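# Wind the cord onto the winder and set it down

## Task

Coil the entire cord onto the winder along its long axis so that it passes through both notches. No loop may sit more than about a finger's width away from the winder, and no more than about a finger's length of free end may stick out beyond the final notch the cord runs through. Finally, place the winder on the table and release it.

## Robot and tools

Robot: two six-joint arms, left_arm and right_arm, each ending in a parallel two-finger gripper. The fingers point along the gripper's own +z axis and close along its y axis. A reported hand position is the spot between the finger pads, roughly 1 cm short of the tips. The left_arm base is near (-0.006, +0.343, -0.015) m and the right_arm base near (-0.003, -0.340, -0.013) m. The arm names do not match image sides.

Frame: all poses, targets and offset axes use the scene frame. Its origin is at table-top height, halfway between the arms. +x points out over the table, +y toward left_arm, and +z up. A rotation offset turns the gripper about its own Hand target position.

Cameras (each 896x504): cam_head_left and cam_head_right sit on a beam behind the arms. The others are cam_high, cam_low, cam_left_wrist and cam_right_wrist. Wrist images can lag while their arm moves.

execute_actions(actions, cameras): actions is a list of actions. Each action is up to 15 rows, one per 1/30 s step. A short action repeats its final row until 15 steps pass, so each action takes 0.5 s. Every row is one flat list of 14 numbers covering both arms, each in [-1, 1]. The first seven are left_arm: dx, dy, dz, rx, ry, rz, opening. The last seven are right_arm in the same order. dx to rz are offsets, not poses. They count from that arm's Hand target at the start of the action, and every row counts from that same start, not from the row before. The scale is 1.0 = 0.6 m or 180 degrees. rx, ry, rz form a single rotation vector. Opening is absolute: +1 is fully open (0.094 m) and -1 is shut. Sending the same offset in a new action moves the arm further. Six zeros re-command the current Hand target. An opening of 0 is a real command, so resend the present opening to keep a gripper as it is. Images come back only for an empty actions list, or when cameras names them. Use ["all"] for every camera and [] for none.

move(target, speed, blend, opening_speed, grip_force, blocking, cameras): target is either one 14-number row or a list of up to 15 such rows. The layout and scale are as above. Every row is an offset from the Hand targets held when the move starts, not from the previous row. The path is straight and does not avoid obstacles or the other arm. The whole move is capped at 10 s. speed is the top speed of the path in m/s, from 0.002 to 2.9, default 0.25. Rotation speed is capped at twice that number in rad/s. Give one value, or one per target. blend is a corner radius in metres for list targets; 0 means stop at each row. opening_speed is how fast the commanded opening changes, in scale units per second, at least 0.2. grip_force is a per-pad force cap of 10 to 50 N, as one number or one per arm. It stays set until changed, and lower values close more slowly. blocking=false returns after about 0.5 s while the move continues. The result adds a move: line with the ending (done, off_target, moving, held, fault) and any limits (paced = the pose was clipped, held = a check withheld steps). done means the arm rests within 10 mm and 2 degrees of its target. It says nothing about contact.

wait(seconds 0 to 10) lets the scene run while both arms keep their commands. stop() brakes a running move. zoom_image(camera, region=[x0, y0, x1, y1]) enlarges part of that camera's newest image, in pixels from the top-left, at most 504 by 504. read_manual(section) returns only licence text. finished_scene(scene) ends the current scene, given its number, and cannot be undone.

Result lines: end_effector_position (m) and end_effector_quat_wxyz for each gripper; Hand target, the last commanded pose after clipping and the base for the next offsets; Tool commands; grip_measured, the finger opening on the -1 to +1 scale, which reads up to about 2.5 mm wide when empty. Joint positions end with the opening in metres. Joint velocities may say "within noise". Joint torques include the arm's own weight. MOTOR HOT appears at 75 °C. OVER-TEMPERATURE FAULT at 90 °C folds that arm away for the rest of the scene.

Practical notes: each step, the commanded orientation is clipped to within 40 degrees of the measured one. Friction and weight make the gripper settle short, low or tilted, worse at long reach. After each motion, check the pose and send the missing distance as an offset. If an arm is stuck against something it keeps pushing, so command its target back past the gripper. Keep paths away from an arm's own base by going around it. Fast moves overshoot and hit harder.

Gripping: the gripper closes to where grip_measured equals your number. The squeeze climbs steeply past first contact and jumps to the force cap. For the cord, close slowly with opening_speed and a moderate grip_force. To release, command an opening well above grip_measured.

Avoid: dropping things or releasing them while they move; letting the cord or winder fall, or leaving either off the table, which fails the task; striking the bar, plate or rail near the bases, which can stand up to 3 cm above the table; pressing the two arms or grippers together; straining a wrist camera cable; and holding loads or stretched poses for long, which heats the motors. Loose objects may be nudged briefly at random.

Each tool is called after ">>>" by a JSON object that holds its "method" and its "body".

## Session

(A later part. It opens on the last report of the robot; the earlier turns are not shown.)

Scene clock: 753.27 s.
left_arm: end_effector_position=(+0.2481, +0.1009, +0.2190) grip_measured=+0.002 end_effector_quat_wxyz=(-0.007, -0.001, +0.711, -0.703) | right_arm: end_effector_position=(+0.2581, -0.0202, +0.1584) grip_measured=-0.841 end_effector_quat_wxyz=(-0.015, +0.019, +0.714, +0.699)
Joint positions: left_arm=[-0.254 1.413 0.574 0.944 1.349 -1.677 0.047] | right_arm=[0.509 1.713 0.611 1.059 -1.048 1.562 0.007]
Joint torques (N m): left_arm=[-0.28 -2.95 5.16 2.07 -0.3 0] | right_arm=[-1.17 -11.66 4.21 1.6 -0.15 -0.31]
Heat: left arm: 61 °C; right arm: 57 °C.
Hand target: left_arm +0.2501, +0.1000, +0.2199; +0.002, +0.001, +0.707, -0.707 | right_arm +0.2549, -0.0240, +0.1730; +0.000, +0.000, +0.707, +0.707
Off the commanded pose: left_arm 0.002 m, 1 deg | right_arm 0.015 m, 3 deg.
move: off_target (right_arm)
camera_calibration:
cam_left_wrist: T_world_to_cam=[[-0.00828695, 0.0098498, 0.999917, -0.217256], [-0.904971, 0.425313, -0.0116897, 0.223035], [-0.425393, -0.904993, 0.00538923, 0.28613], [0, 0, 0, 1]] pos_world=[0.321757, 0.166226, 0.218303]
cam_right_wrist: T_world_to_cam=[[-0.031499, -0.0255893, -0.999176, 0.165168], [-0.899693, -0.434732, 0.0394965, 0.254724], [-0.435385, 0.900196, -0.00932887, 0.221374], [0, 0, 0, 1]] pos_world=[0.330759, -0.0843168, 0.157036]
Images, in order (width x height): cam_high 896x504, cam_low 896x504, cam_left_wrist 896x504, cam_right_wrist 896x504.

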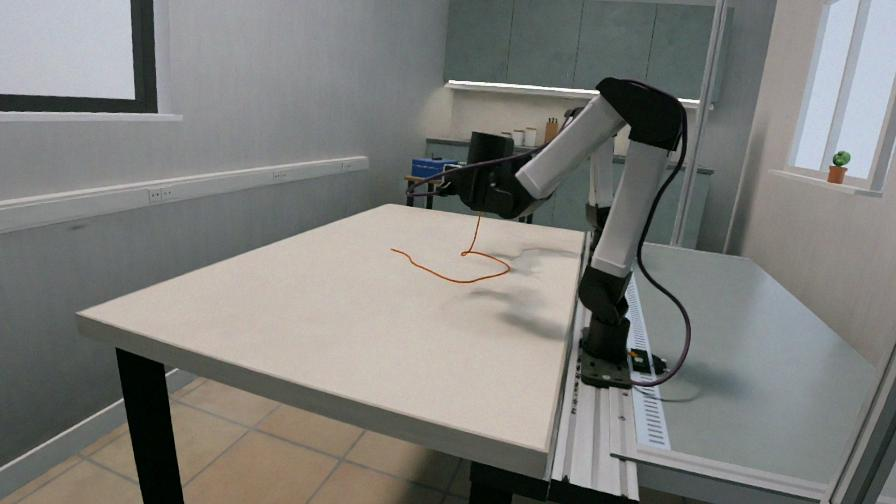

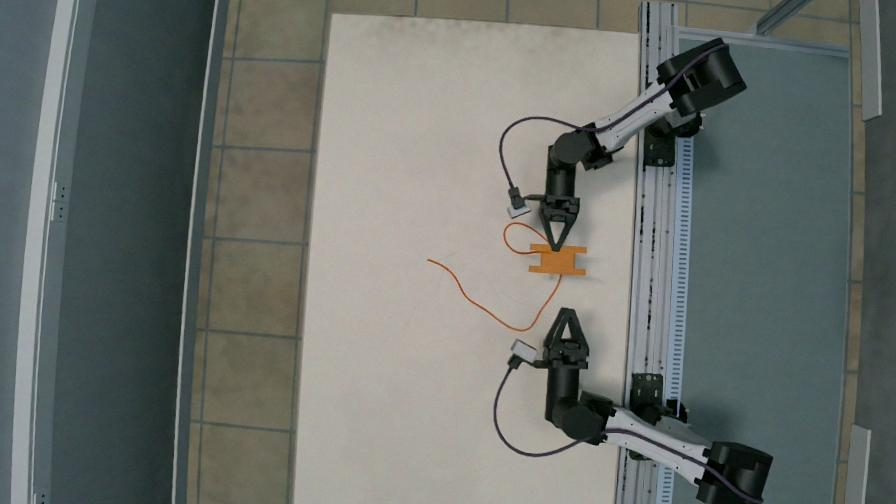

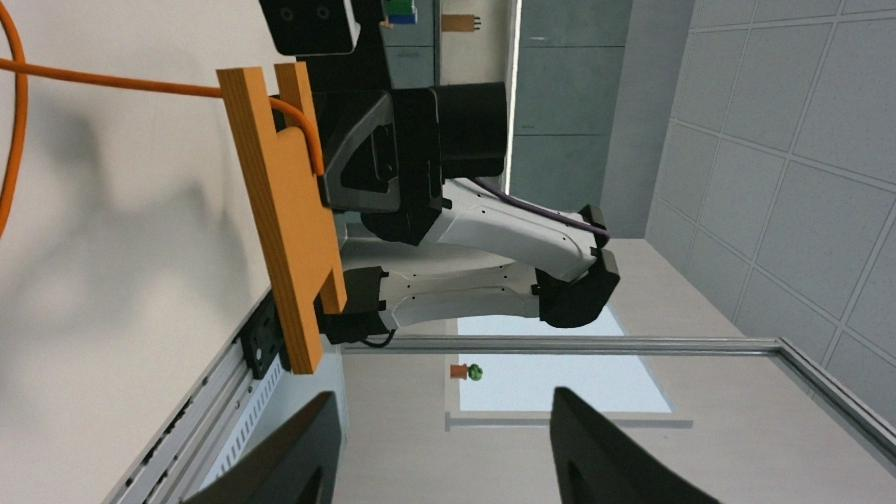

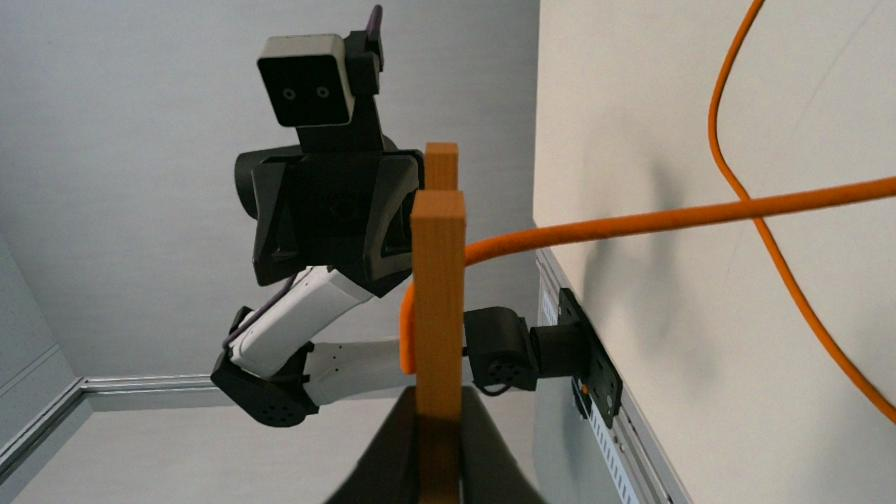

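>>> {"method": "move", "body": {"target": [[0, 0, 0, 0, 0, 0, 0.0, 0, 0, 0.03, 0, -0.5, 0, -0.95], [0, 0, 0, 0, 0, 0, 0.0, 0, 0, 0.06, 0, -1.0, 0, -0.95]], "speed": 0.45, "blend": [0.03, 0], "cameras": ["cam_left_wrist", "cam_right_wrist", "cam_high", "cam_low"]}}

Scene clock: 781.60 s.
left_arm: end_effector_position=(+0.2481, +0.1009, +0.2190) grip_measured=+0.002 end_effector_quat_wxyz=(-0.007, -0.001, +0.711, -0.703) | right_arm: end_effector_position=(+0.2536, -0.0230, +0.1829) grip_measured=-0.841 end_effector_quat_wxyz=(+0.694, -0.719, +0.029, +0.025)
Joint positions: left_arm=[-0.254 1.413 0.574 0.944 1.349 -1.677 0.047] | right_arm=[0.509 1.591 0.639 0.879 -1.048 -1.577 0.007]
Joint torques (N m): left_arm=[-0.27 -3.12 5.26 1.95 -0.3 0.04] | right_arm=[-0.84 -10.77 6.95 1.48 -0.17 -0.15]
Heat: left arm: 52 °C; right arm: 60 °C.
Hand target: left_arm +0.2499, +0.1001, +0.2200; +0.002, +0.001, +0.709, -0.706 | right_arm +0.2549, -0.0240, +0.2090; +0.707, -0.707, +0.000, +0.000
Off the commanded pose: left_arm 0.002 m, 1 deg | right_arm 0.026 m, 5 deg.
move: off_target (right_arm)
camera_calibration:
cam_left_wrist: T_world_to_cam=[[-0.00824427, 0.00994022, 0.999917, -0.217284], [-0.904971, 0.425312, -0.0116895, 0.223035], [-0.425393, -0.904992, 0.00548923, 0.286108], [0, 0, 0, 1]] pos_world=[0.321757, 0.166226, 0.218303]
cam_right_wrist: T_world_to_cam=[[0.0603519, 0.0322352, 0.997657, -0.197813], [0.894793, -0.444707, -0.0397604, -0.192364], [0.442384, 0.895096, -0.0556827, 0.00788113], [0, 0, 0, 1]] pos_world=[0.180577, -0.0862233, 0.19014]
Images, in order (width x height): cam_high 896x504, cam_low 896x504, cam_left_wrist 896x504, cam_right_wrist 896x504.

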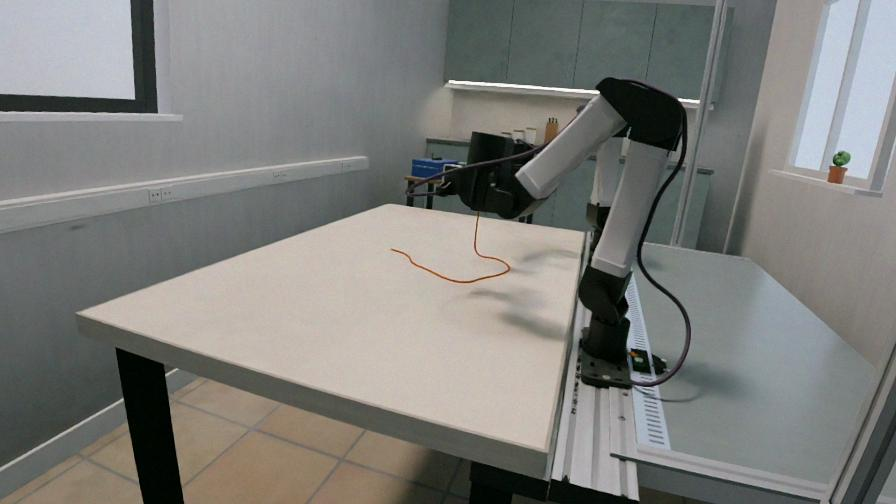

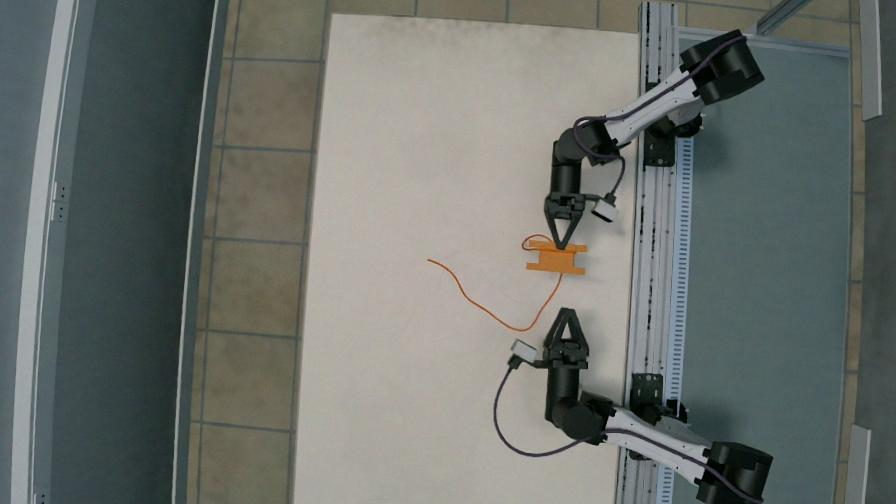

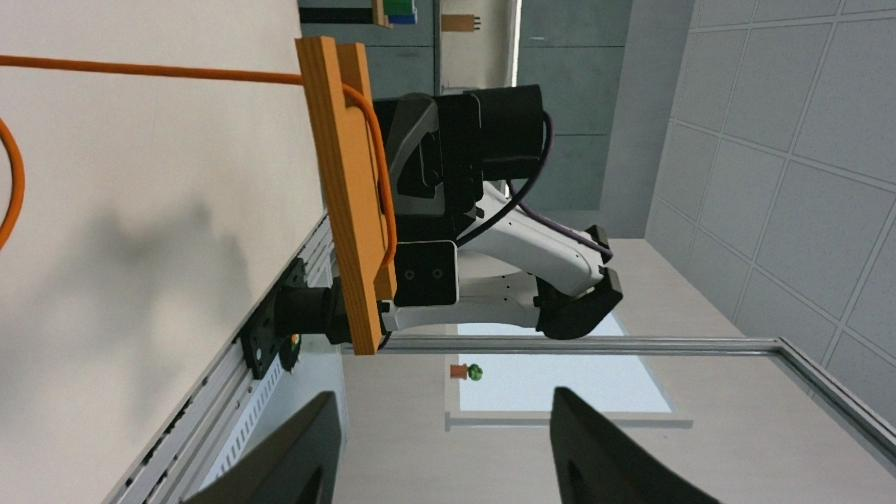

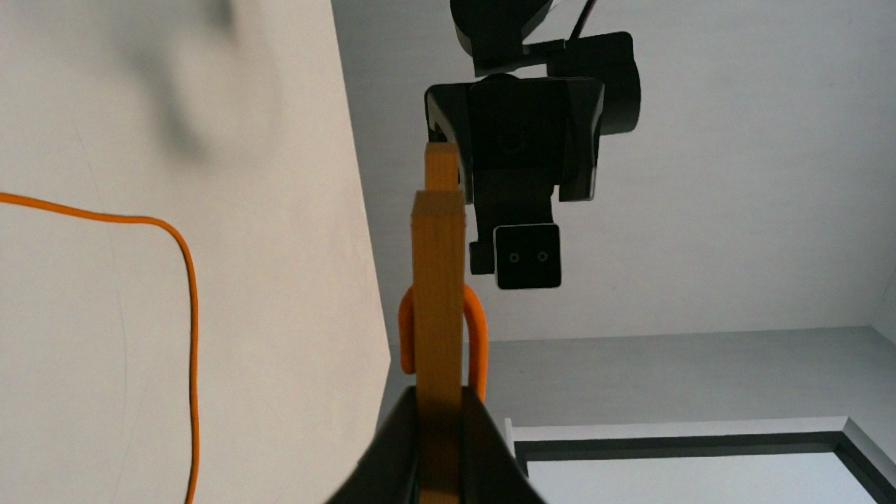

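>>> {"method": "zoom_image", "body": {"camera": "cam_left_wrist", "region": [250, 20, 560, 370]}}

>>> {"method": "zoom_image", "body": {"camera": "cam_low", "region": [500, 200, 620, 320]}}

Scaled by 1.440 from the camera's 896x504 image, which has a finer 1280x720 frame.

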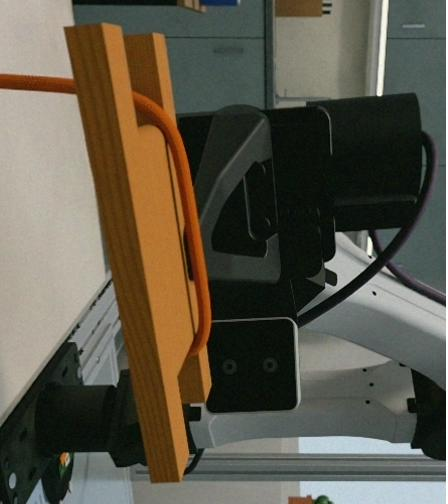

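Scaled by 4.200 from the camera's 896x504 image, which has a finer 1280x720 frame.

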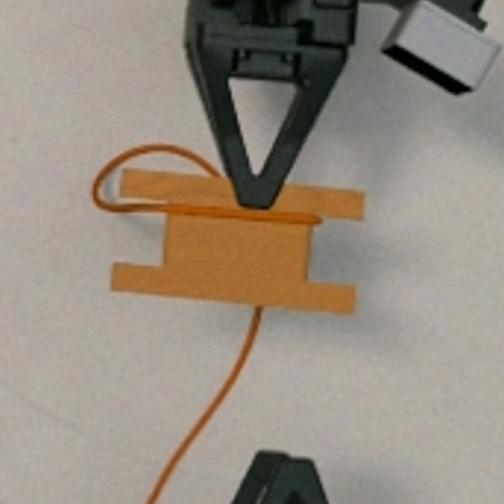

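>>> {"method": "move", "body": {"target": [0.0342, -0.0833, -0.0617, -0.0112, 0.0243, 0, -0.25, 0, 0, 0, 0, 0, 0, -0.95], "speed": 0.2, "cameras": ["cam_left_wrist", "cam_right_wrist"]}}

Scene clock: 811.80 s.
left_arm: end_effector_position=(+0.2644, +0.0535, +0.1725) grip_measured=-0.248 end_effector_quat_wxyz=(-0.044, -0.040, +0.704, -0.708) | right_arm: end_effector_position=(+0.2536, -0.0230, +0.1828) grip_measured=-0.841 end_effector_quat_wxyz=(+0.693, -0.720, +0.029, +0.025)
Joint positions: left_arm=[-0.406 1.695 0.594 1.21 1.192 -1.781 0.035] | right_arm=[0.509 1.591 0.639 0.878 -1.048 -1.578 0.007]
Joint torques (N m): left_arm=[-0.31 -4.14 6.64 2.21 -0.29 -0.06] | right_arm=[-0.85 -10.78 7.31 1.53 -0.26 -0.15]
Heat: left arm: 48 °C; right arm: 57 °C.
Hand target: left_arm +0.2705, +0.0501, +0.1830; -0.025, -0.026, +0.696, -0.717 | right_arm +0.2549, -0.0240, +0.2090; +0.707, -0.707, +0.000, +0.000
Off the commanded pose: left_arm 0.013 m, 3 deg | right_arm 0.026 m, 5 deg.
move: off_target (left_arm, right_arm)
camera_calibration:
cam_left_wrist: T_world_to_cam=[[0.0972895, 0.0262519, 0.99491, -0.198081], [-0.903096, 0.422449, 0.0771644, 0.241733], [-0.418273, -0.906006, 0.0648079, 0.238216], [0, 0, 0, 1]] pos_world=[0.337218, 0.118905, 0.162981]
cam_right_wrist: T_world_to_cam=[[0.0599038, 0.0326787, 0.997669, -0.197591], [0.894827, -0.444691, -0.0391629, -0.192398], [0.442375, 0.895087, -0.0558805, 0.00795857], [0, 0, 0, 1]] pos_world=[0.180478, -0.0862241, 0.190041]
Images, in order (width x height): cam_left_wrist 896x504, cam_right_wrist 896x504.

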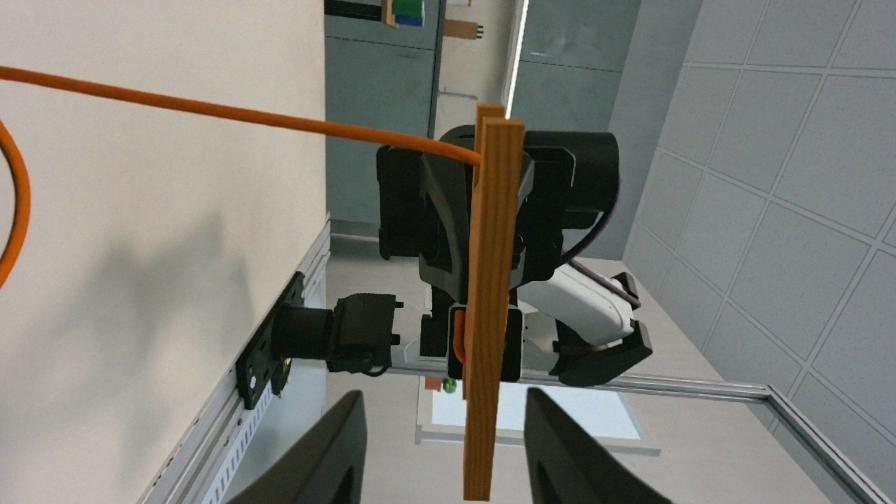

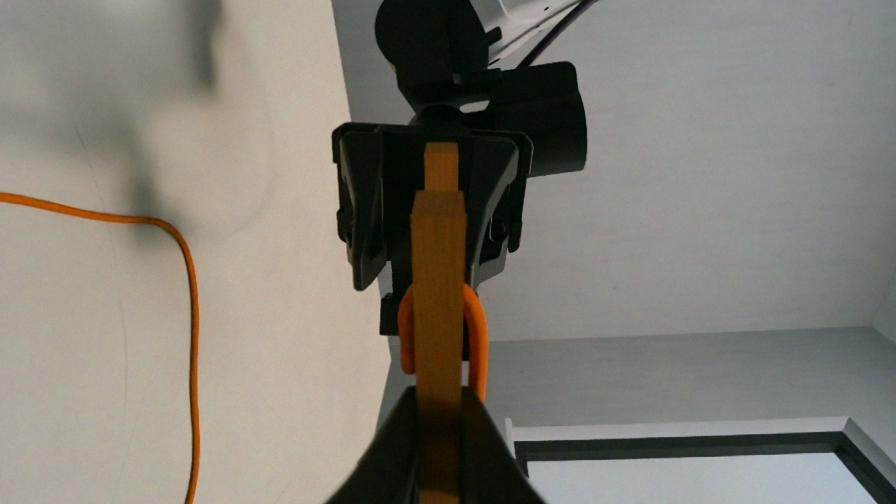

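>>> {"method": "move", "body": {"target": [[0, 0.0417, 0.0583, -0.0095, -0.009, 0, -0.25, 0, 0, 0, 0, 0, 0, -0.95], [0, -0.0293, 0.02, -0.0095, -0.009, 0, -0.25, 0, 0, 0, 0, 0, 0, -0.95]], "speed": 0.2, "blend": [0.005, 0], "cameras": ["cam_left_wrist", "cam_low"]}}

>>> {"method": "zoom_image", "body": {"camera": "cam_low", "region": [500, 200, 620, 320]}}

Scene clock: 856.77 s.
left_arm: end_effector_position=(+0.2630, +0.0347, +0.1829) grip_measured=-0.248 end_effector_quat_wxyz=(-0.045, -0.036, +0.695, -0.717) | right_arm: end_effector_position=(+0.2536, -0.0230, +0.1828) grip_measured=-0.841 end_effector_quat_wxyz=(+0.693, -0.720, +0.029, +0.025)
Joint positions: left_arm=[-0.465 1.709 0.628 1.238 1.136 -1.821 0.035] | right_arm=[0.509 1.591 0.639 0.878 -1.048 -1.578 0.007]
Joint torques (N m): left_arm=[0.14 -4.42 6.98 2.23 -0.33 0.27] | right_arm=[-0.95 -10.91 7.17 1.53 -0.17 -0.18]
Heat: left arm: 46 °C; right arm: 57 °C.
Hand target: left_arm +0.2704, +0.0325, +0.1950; -0.016, -0.016, +0.685, -0.728 | right_arm +0.2549, -0.0240, +0.2090; +0.707, -0.707, +0.000, +0.000
Off the commanded pose: left_arm 0.014 m, 4 deg | right_arm 0.026 m, 5 deg.
move: off_target (left_arm, right_arm)
camera_calibration:
cam_left_wrist: T_world_to_cam=[[0.0955474, 0.0516625, 0.994083, -0.208032], [-0.901078, 0.42886, 0.0643203, 0.249211], [-0.423, -0.901892, 0.0875284, 0.216988], [0, 0, 0, 1]] pos_world=[0.336221, 0.0995702, 0.171779]
Images, in order (width x height): cam_low 896x504, cam_left_wrist 896x504.

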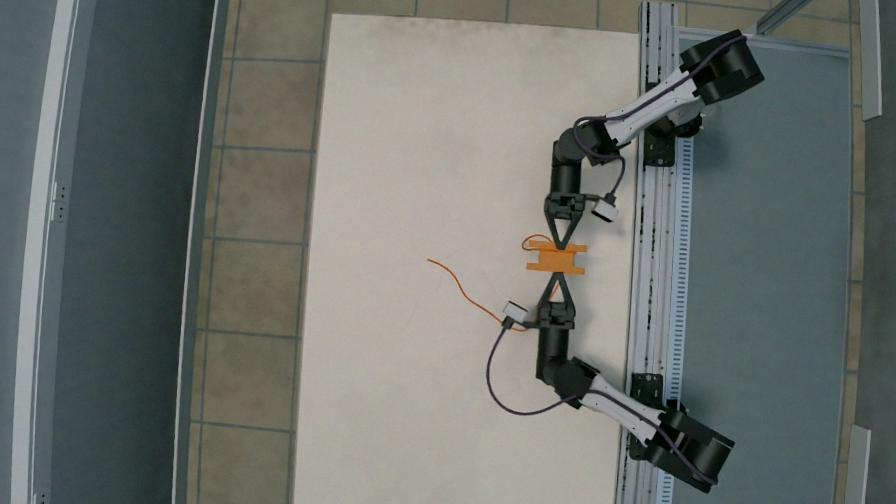

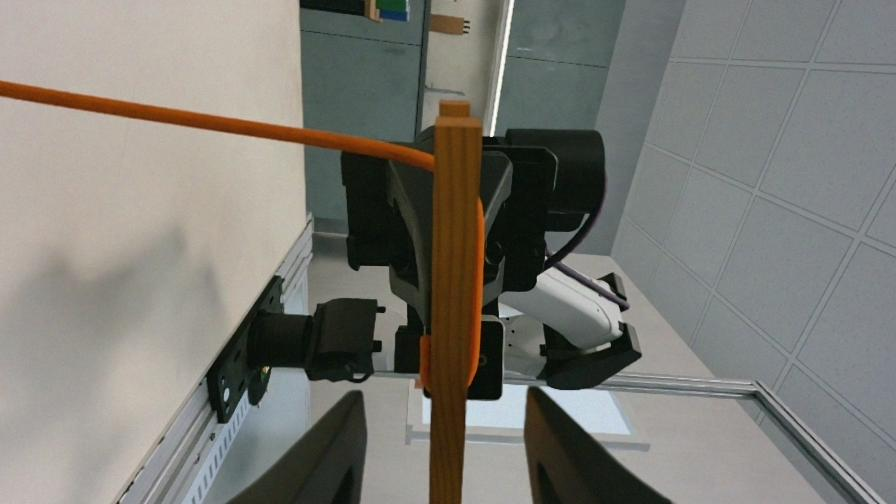

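Scaled by 4.200 from the camera's 896x504 image, which has a finer 1280x720 frame.

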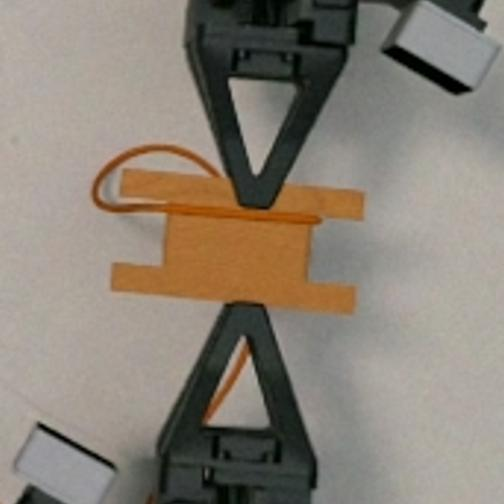

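>>> {"method": "move", "body": {"target": [0, -0.0175, 0.002, 0, -0.006, 0, -0.25, 0, 0, 0, 0, 0, 0, -0.95], "speed": 0.1, "cameras": ["cam_left_wrist", "cam_low"]}}

>>> {"method": "zoom_image", "body": {"camera": "cam_low", "region": [500, 200, 620, 320]}}

Scene clock: 867.47 s.
left_arm: end_effector_position=(+0.2644, +0.0254, +0.1884) grip_measured=-0.248 end_effector_quat_wxyz=(-0.030, -0.022, +0.691, -0.722) | right_arm: end_effector_position=(+0.2536, -0.0230, +0.1828) grip_measured=-0.841 end_effector_quat_wxyz=(+0.693, -0.720, +0.029, +0.025)
Joint positions: left_arm=[-0.491 1.717 0.653 1.238 1.107 -1.792 0.035] | right_arm=[0.509 1.591 0.639 0.878 -1.048 -1.578 0.007]
Joint torques (N m): left_arm=[-0.25 -4.41 6.9 1.97 -0.34 0.24] | right_arm=[-1.02 -10.81 7.09 1.54 -0.17 -0.14]
Heat: left arm: 45 °C; right arm: 58 °C.
Hand target: left_arm +0.2705, +0.0221, +0.1963; -0.009, -0.009, +0.685, -0.728 | right_arm +0.2549, -0.0240, +0.2090; +0.707, -0.707, +0.000, +0.000
Off the commanded pose: left_arm 0.010 m, 3 deg | right_arm 0.026 m, 5 deg.
move: off_target (left_arm, right_arm)
camera_calibration:
cam_left_wrist: T_world_to_cam=[[0.0531445, 0.0638593, 0.996543, -0.20279], [-0.904184, 0.426633, 0.0208801, 0.263203], [-0.423825, -0.902167, 0.0804137, 0.210267], [0, 0, 0, 1]] pos_world=[0.337877, 0.0903548, 0.179685]
Images, in order (width x height): cam_low 896x504, cam_left_wrist 896x504.

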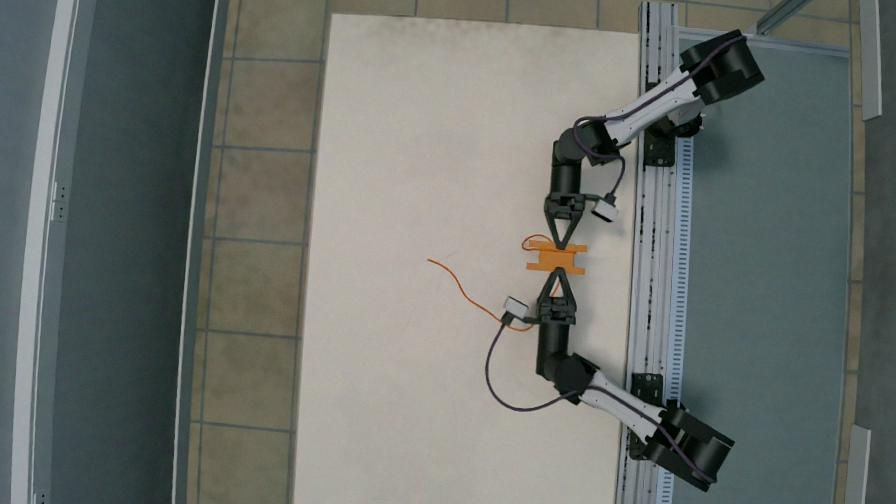

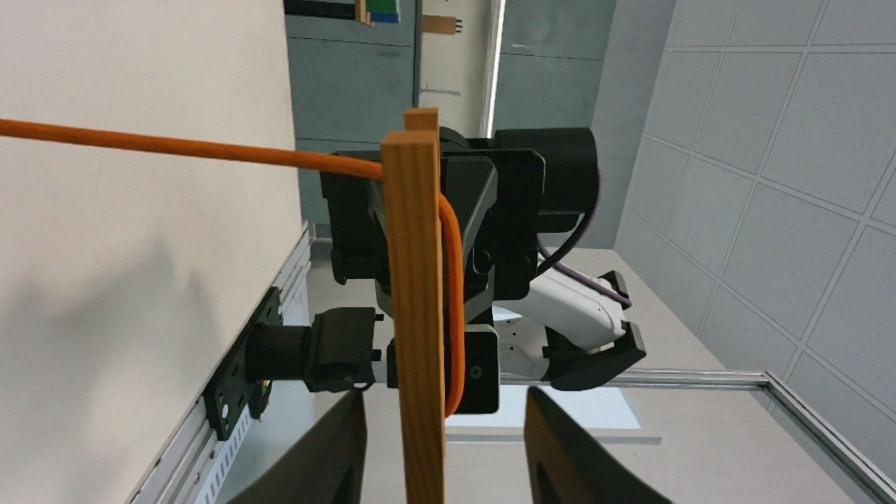

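Scaled by 4.200 from the camera's 896x504 image, which has a finer 1280x720 frame.

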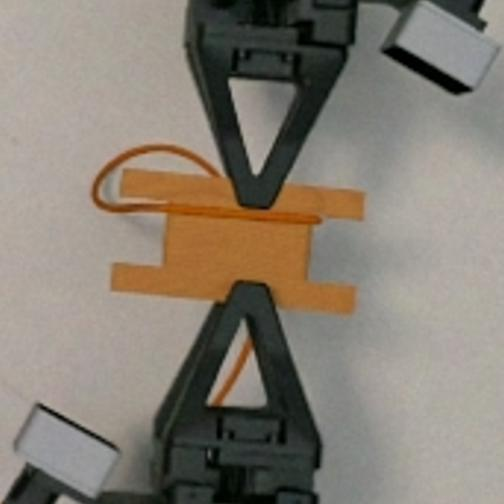

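>>> {"method": "move", "body": {"target": [0, 0, -0.0095, 0, 0, 0, -0.25, 0, 0, 0, 0, 0, 0, -0.95], "speed": 0.1, "cameras": ["cam_left_wrist"]}}

Scene clock: 873.57 s.
left_arm: end_effector_position=(+0.2662, +0.0248, +0.1818) grip_measured=-0.248 end_effector_quat_wxyz=(-0.033, -0.027, +0.694, -0.719) | right_arm: end_effector_position=(+0.2536, -0.0230, +0.1828) grip_measured=-0.841 end_effector_quat_wxyz=(+0.693, -0.720, +0.029, +0.025)
Joint positions: left_arm=[-0.491 1.735 0.653 1.238 1.106 -1.788 0.035] | right_arm=[0.509 1.591 0.639 0.878 -1.048 -1.578 0.007]
Joint torques (N m): left_arm=[-0.31 -4.52 6.27 2.24 -0.31 0.25] | right_arm=[-0.88 -11 7.28 1.45 -0.16 -0.1]
Heat: left arm: 45 °C; right arm: 58 °C.
Hand target: left_arm +0.2705, +0.0221, +0.1907; -0.009, -0.009, +0.685, -0.728 | right_arm +0.2549, -0.0240, +0.2090; +0.707, -0.707, +0.000, +0.000
Off the commanded pose: left_arm 0.010 m, 4 deg | right_arm 0.026 m, 5 deg.
move: off_target (left_arm, right_arm)
camera_calibration:
cam_left_wrist: T_world_to_cam=[[0.0655751, 0.0559712, 0.996277, -0.199329], [-0.904565, 0.42484, 0.035671, 0.262593], [-0.421262, -0.903536, 0.0784886, 0.210693], [0, 0, 0, 1]] pos_world=[0.33936, 0.0899657, 0.172683]
Images, in order (width x height): cam_left_wrist 896x504.

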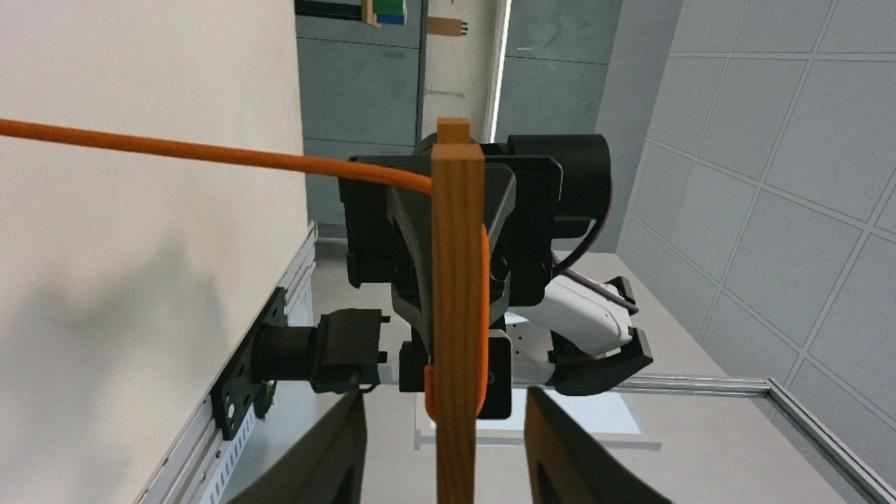

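>>> {"method": "move", "body": {"target": [[0, 0, 0, 0, 0, 0, -0.95, 0, 0, 0, 0, 0, 0, -0.95], [0, 0, 0, 0, 0, 0, -0.95, 0, 0, 0, 0, 0, 0, -0.45], [0, 0, 0, 0, 0, 0, -0.95, 0, -0.067, 0, 0, 0, 0, -0.45]], "speed": 0.12, "cameras": ["cam_left_wrist", "cam_low", "cam_right_wrist"]}}

>>> {"method": "zoom_image", "body": {"camera": "cam_low", "region": [500, 200, 620, 320]}}

Scene clock: 887.53 s.
left_arm: end_effector_position=(+0.2667, +0.0243, +0.1830) grip_measured=-0.862 end_effector_quat_wxyz=(-0.029, -0.025, +0.693, -0.720) | right_arm: end_effector_position=(+0.2607, -0.0609, +0.1972) grip_measured=-0.453 end_effector_quat_wxyz=(+0.702, -0.712, +0.020, +0.011)
Joint positions: left_arm=[-0.493 1.737 0.654 1.247 1.101 -1.787 0.006] | right_arm=[0.38 1.519 0.611 0.869 -1.17 -1.582 0.026]
Joint torques (N m): left_arm=[-0.18 -4.56 6.17 2.15 -0.27 0.24] | right_arm=[-0.83 -9.88 4.6 1.53 -0.21 -0.08]
Heat: left arm: 45 °C; right arm: 58 °C.
Hand target: left_arm +0.2705, +0.0220, +0.1905; -0.009, -0.009, +0.685, -0.728 | right_arm +0.2550, -0.0643, +0.2091; +0.707, -0.707, +0.000, +0.000
Off the commanded pose: left_arm 0.009 m, 3 deg | right_arm 0.014 m, 3 deg.
move: off_target (left_arm, right_arm); target 2's new opening was sent with right_arm's hand 0.027 m and 5 deg from that target
camera_calibration:
cam_left_wrist: T_world_to_cam=[[0.0570001, 0.0606453, 0.996531, -0.198384], [-0.906334, 0.42175, 0.0261748, 0.265573], [-0.4187, -0.904682, 0.0790048, 0.209615], [0, 0, 0, 1]] pos_world=[0.339771, 0.0896604, 0.174184]
cam_right_wrist: T_world_to_cam=[[0.0273938, 0.0109546, 0.999565, -0.204382], [0.892481, -0.450663, -0.0195201, -0.218743], [0.450253, 0.892627, -0.0221221, 0.0306286], [0, 0, 0, 1]] pos_world=[0.187032, -0.12368, 0.200701]
Images, in order (width x height): cam_low 896x504, cam_left_wrist 896x504, cam_right_wrist 896x504.

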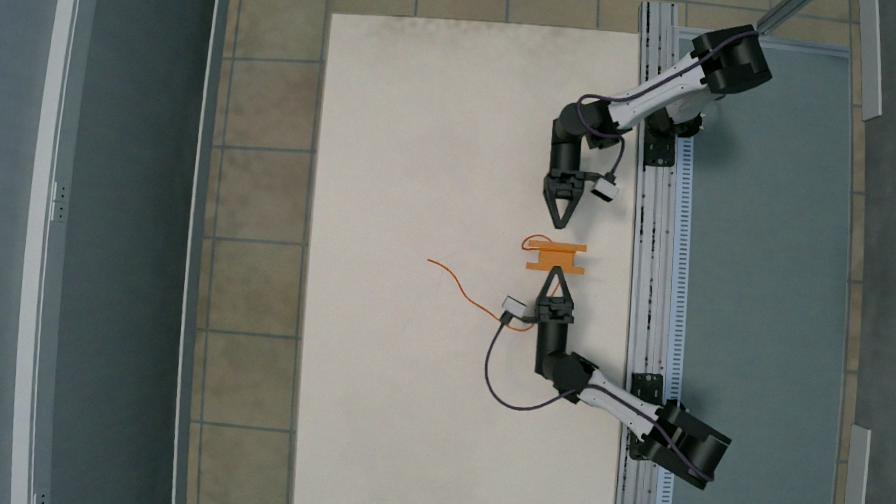

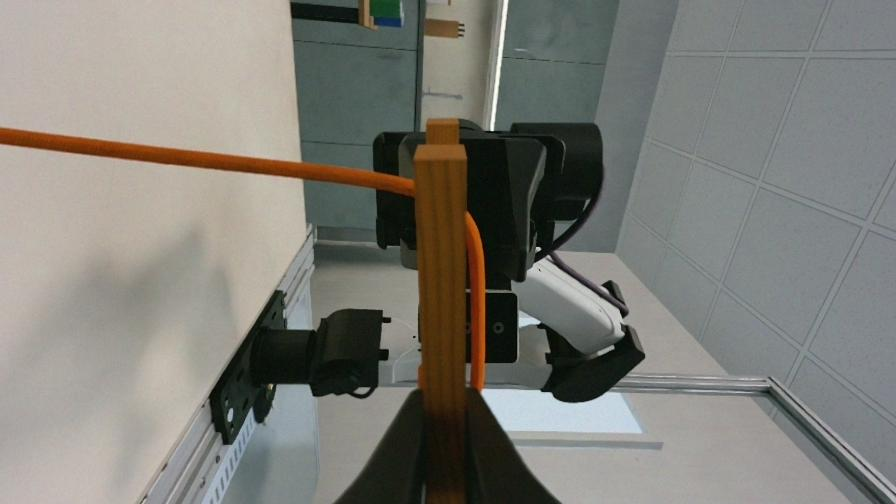

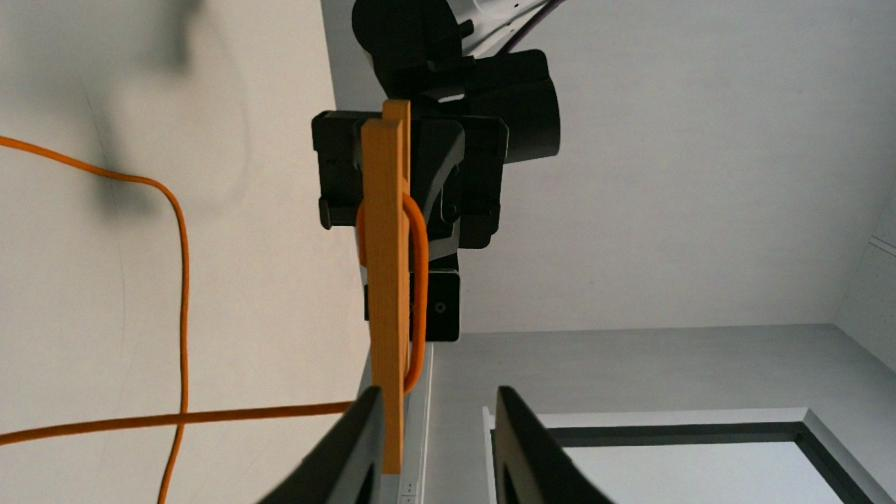

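Scaled by 4.200 from the camera's 896x504 image, which has a finer 1280x720 frame.

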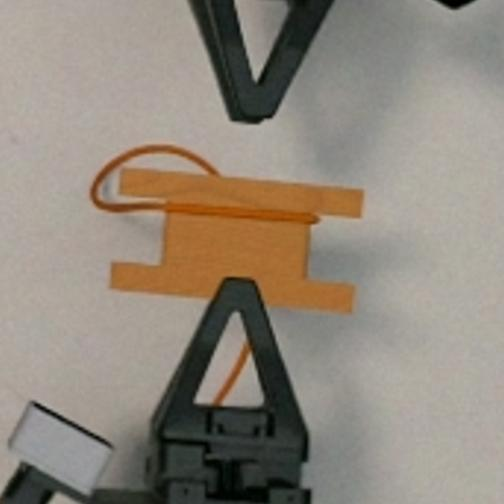

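>>> {"method": "move", "body": {"target": [[0, 0, 0, 0, -0.5, 0, -0.95, 0.005, 0, -0.007, 0, 0.5, 0, -0.45], [0, 0, 0, 0, 0.9756, 0, -0.95, 0.01, 0, -0.0133, 0, 0.986, 0, -0.3]], "speed": 0.45, "blend": [0.03, 0], "cameras": ["cam_left_wrist", "cam_low", "cam_right_wrist"]}}

>>> {"method": "zoom_image", "body": {"camera": "cam_low", "region": [500, 200, 620, 320]}}

Scene clock: 918.23 s.
left_arm: end_effector_position=(+0.2685, +0.0249, +0.1657) grip_measured=-0.862 end_effector_quat_wxyz=(+0.674, +0.739, +0.010, -0.009) | right_arm: end_effector_position=(+0.2591, -0.0634, +0.2016) grip_measured=-0.303 end_effector_quat_wxyz=(+0.014, -0.013, +0.709, +0.705)
Joint positions: left_arm=[-0.491 1.649 0.699 0.824 1.1 1.663 0.006] | right_arm=[0.371 1.512 0.611 0.882 -1.19 1.496 0.033]
Joint torques (N m): left_arm=[-0.31 -7.84 7.57 1.81 -0.05 0.1] | right_arm=[-0.8 -4.68 5.33 1.73 -0.07 -0.11]
Heat: left arm: 44 °C; right arm: 54 °C.
Hand target: left_arm +0.2704, +0.0220, +0.1906; +0.685, +0.728, -0.017, +0.019 | right_arm +0.2609, -0.0642, +0.2010; +0.015, -0.016, +0.707, +0.707
Off the commanded pose: left_arm 0.025 m, 5 deg | right_arm 0.002 m, 0 deg.
move: off_target (left_arm)
camera_calibration:
cam_left_wrist: T_world_to_cam=[[-0.0067678, 0.112566, -0.993621, 0.164353], [0.908744, 0.41535, 0.0408648, -0.222162], [0.4173, -0.90267, -0.105105, 0.0183006], [0, 0, 0, 1]] pos_world=[0.195364, 0.0902936, 0.174307]
cam_right_wrist: T_world_to_cam=[[0.054913, -0.0111405, -0.998429, 0.185684], [-0.897226, -0.439328, -0.0444448, 0.251158], [-0.438143, 0.898257, -0.0341204, 0.266686], [0, 0, 0, 1]] pos_world=[0.331996, -0.127143, 0.205654]
Images, in order (width x height): cam_low 896x504, cam_left_wrist 896x504, cam_right_wrist 896x504.

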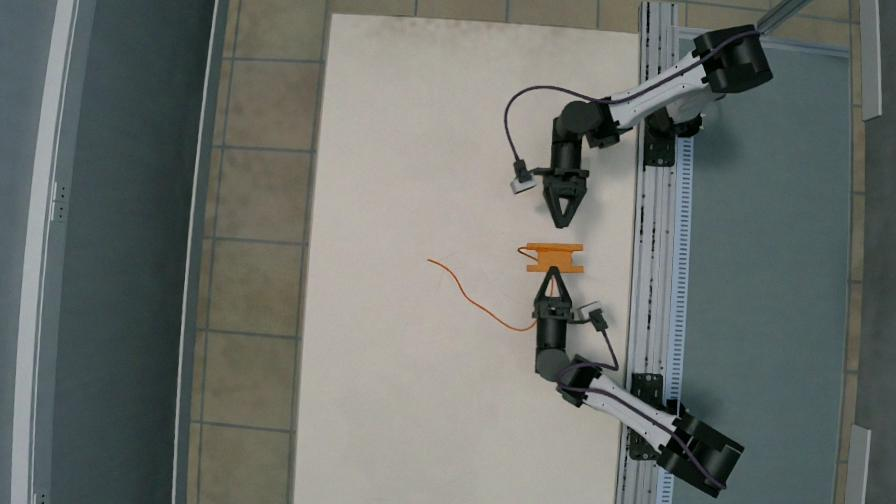

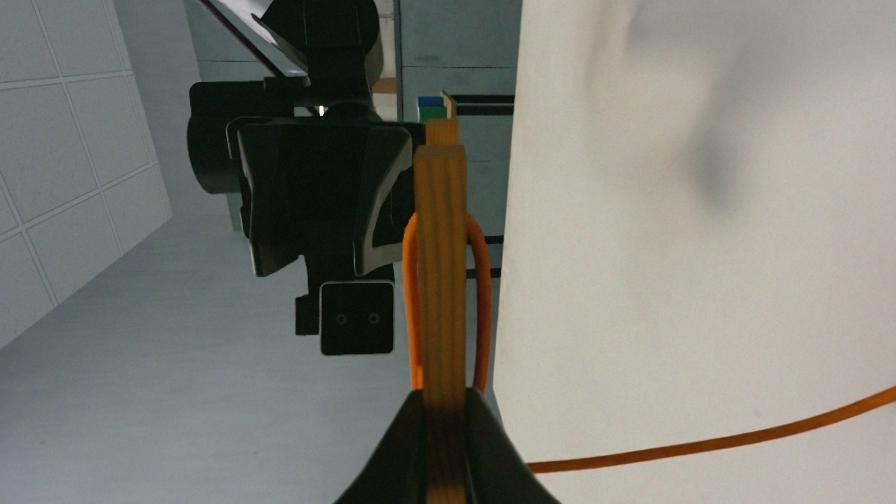

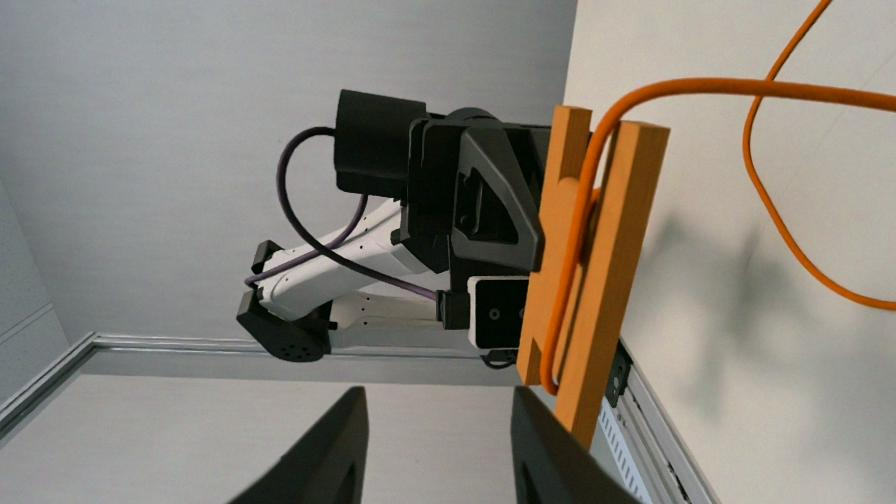

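Scaled by 4.200 from the camera's 896x504 image, which has a finer 1280x720 frame.

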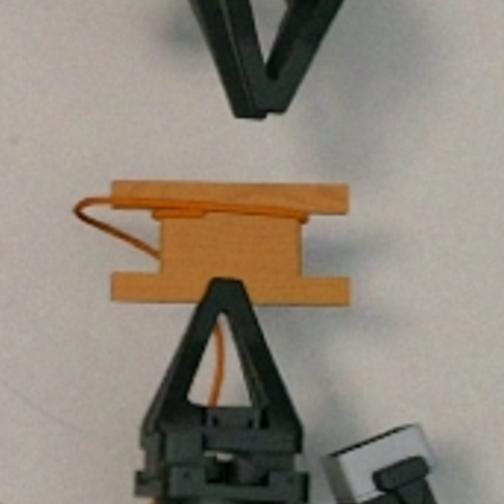

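>>> {"method": "execute_actions", "body": {"actions": [], "cameras": ["cam_high", "cam_head_right", "cam_head_left"]}}

>>> {"method": "zoom_image", "body": {"camera": "cam_head_right", "region": [400, 250, 520, 350]}}

>>> {"method": "zoom_image", "body": {"camera": "cam_head_left", "region": [400, 250, 520, 350]}}

Scene clock: 935.03 s.
left_arm: end_effector_position=(+0.2685, +0.0249, +0.1657) grip_measured=-0.862 end_effector_quat_wxyz=(+0.674, +0.739, +0.010, -0.009) | right_arm: end_effector_position=(+0.2591, -0.0634, +0.2017) grip_measured=-0.303 end_effector_quat_wxyz=(+0.014, -0.013, +0.709, +0.705)
Joint positions: left_arm=[-0.491 1.649 0.699 0.824 1.1 1.663 0.006] | right_arm=[0.371 1.512 0.611 0.883 -1.19 1.496 0.033]
Joint velocities: within noise
Joint torques (N m): left_arm=[-0.35 -7.86 7.54 1.81 -0.05 0.09] | right_arm=[-0.83 -4.45 5.08 1.71 -0.12 -0.11]
Heat: left arm: 47 °C; right arm: 51 °C.
Hand target: left_arm +0.2704, +0.0220, +0.1906; +0.685, +0.728, -0.017, +0.019 | right_arm +0.2609, -0.0642, +0.2011; +0.015, -0.016, +0.707, +0.707
Tool commands: left_gripper/opening=-0.95 right_gripper/opening=-0.3
Off the commanded pose: left_arm 0.025 m, 5 deg | right_arm 0.002 m, 0 deg.
Images, in order (width x height): cam_head_left 896x504, cam_head_right 896x504, cam_high 896x504.

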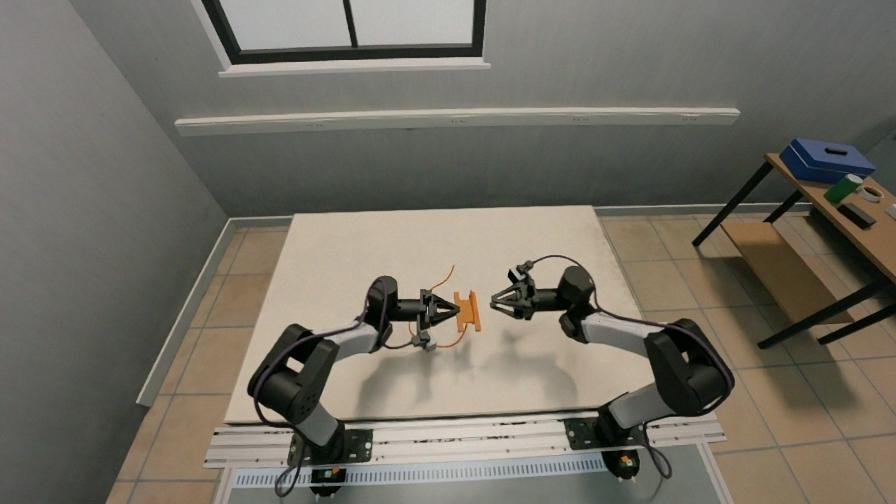

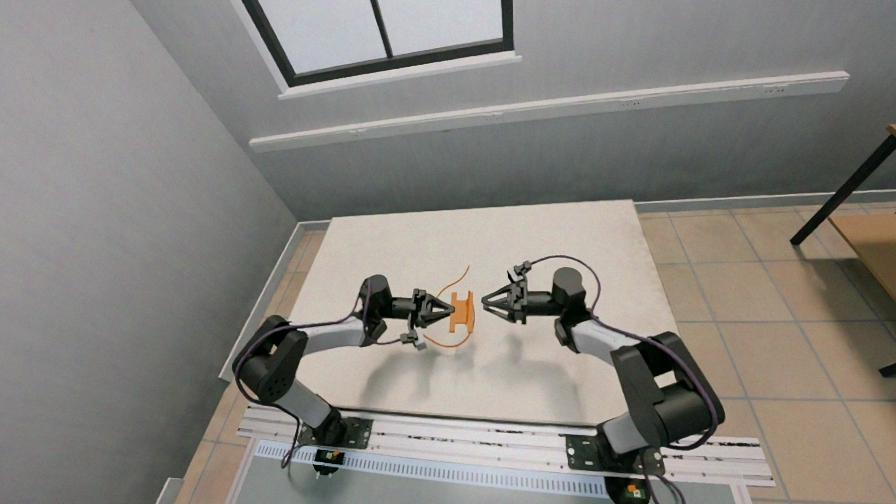

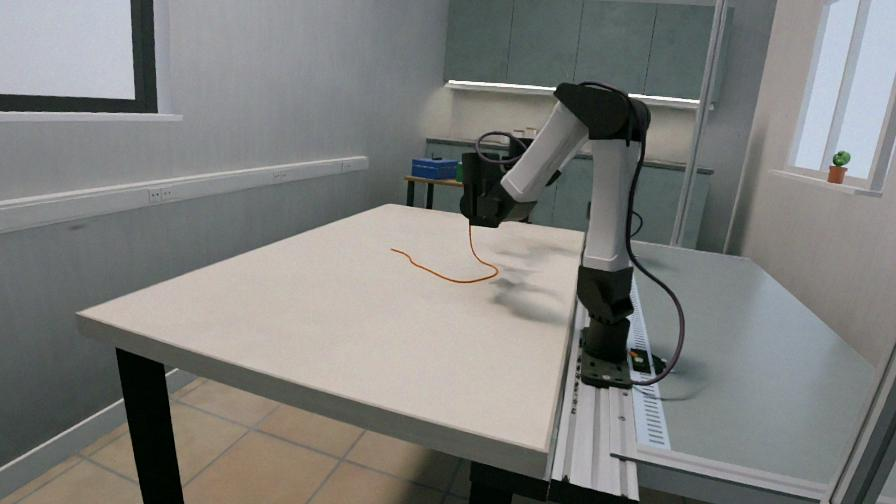

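Scaled by 4.200 from the camera's 896x504 image, which has a finer 1280x720 frame.

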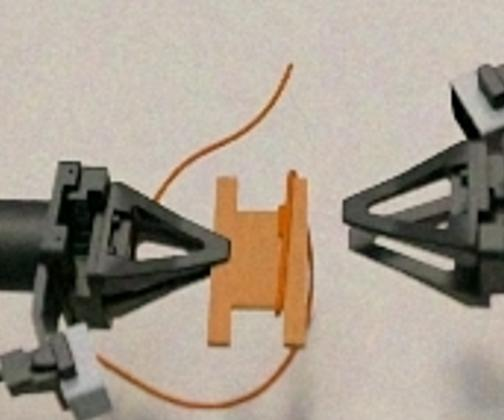

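Scaled by 4.200 from the camera's 896x504 image, which has a finer 1280x720 frame.

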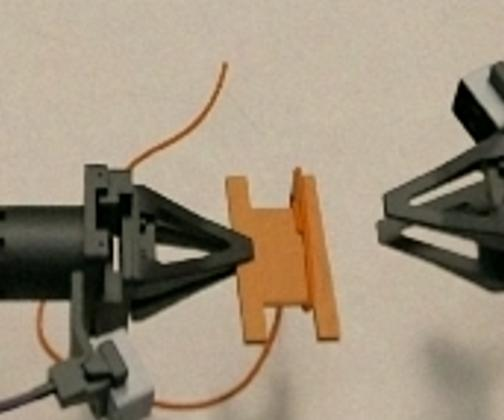

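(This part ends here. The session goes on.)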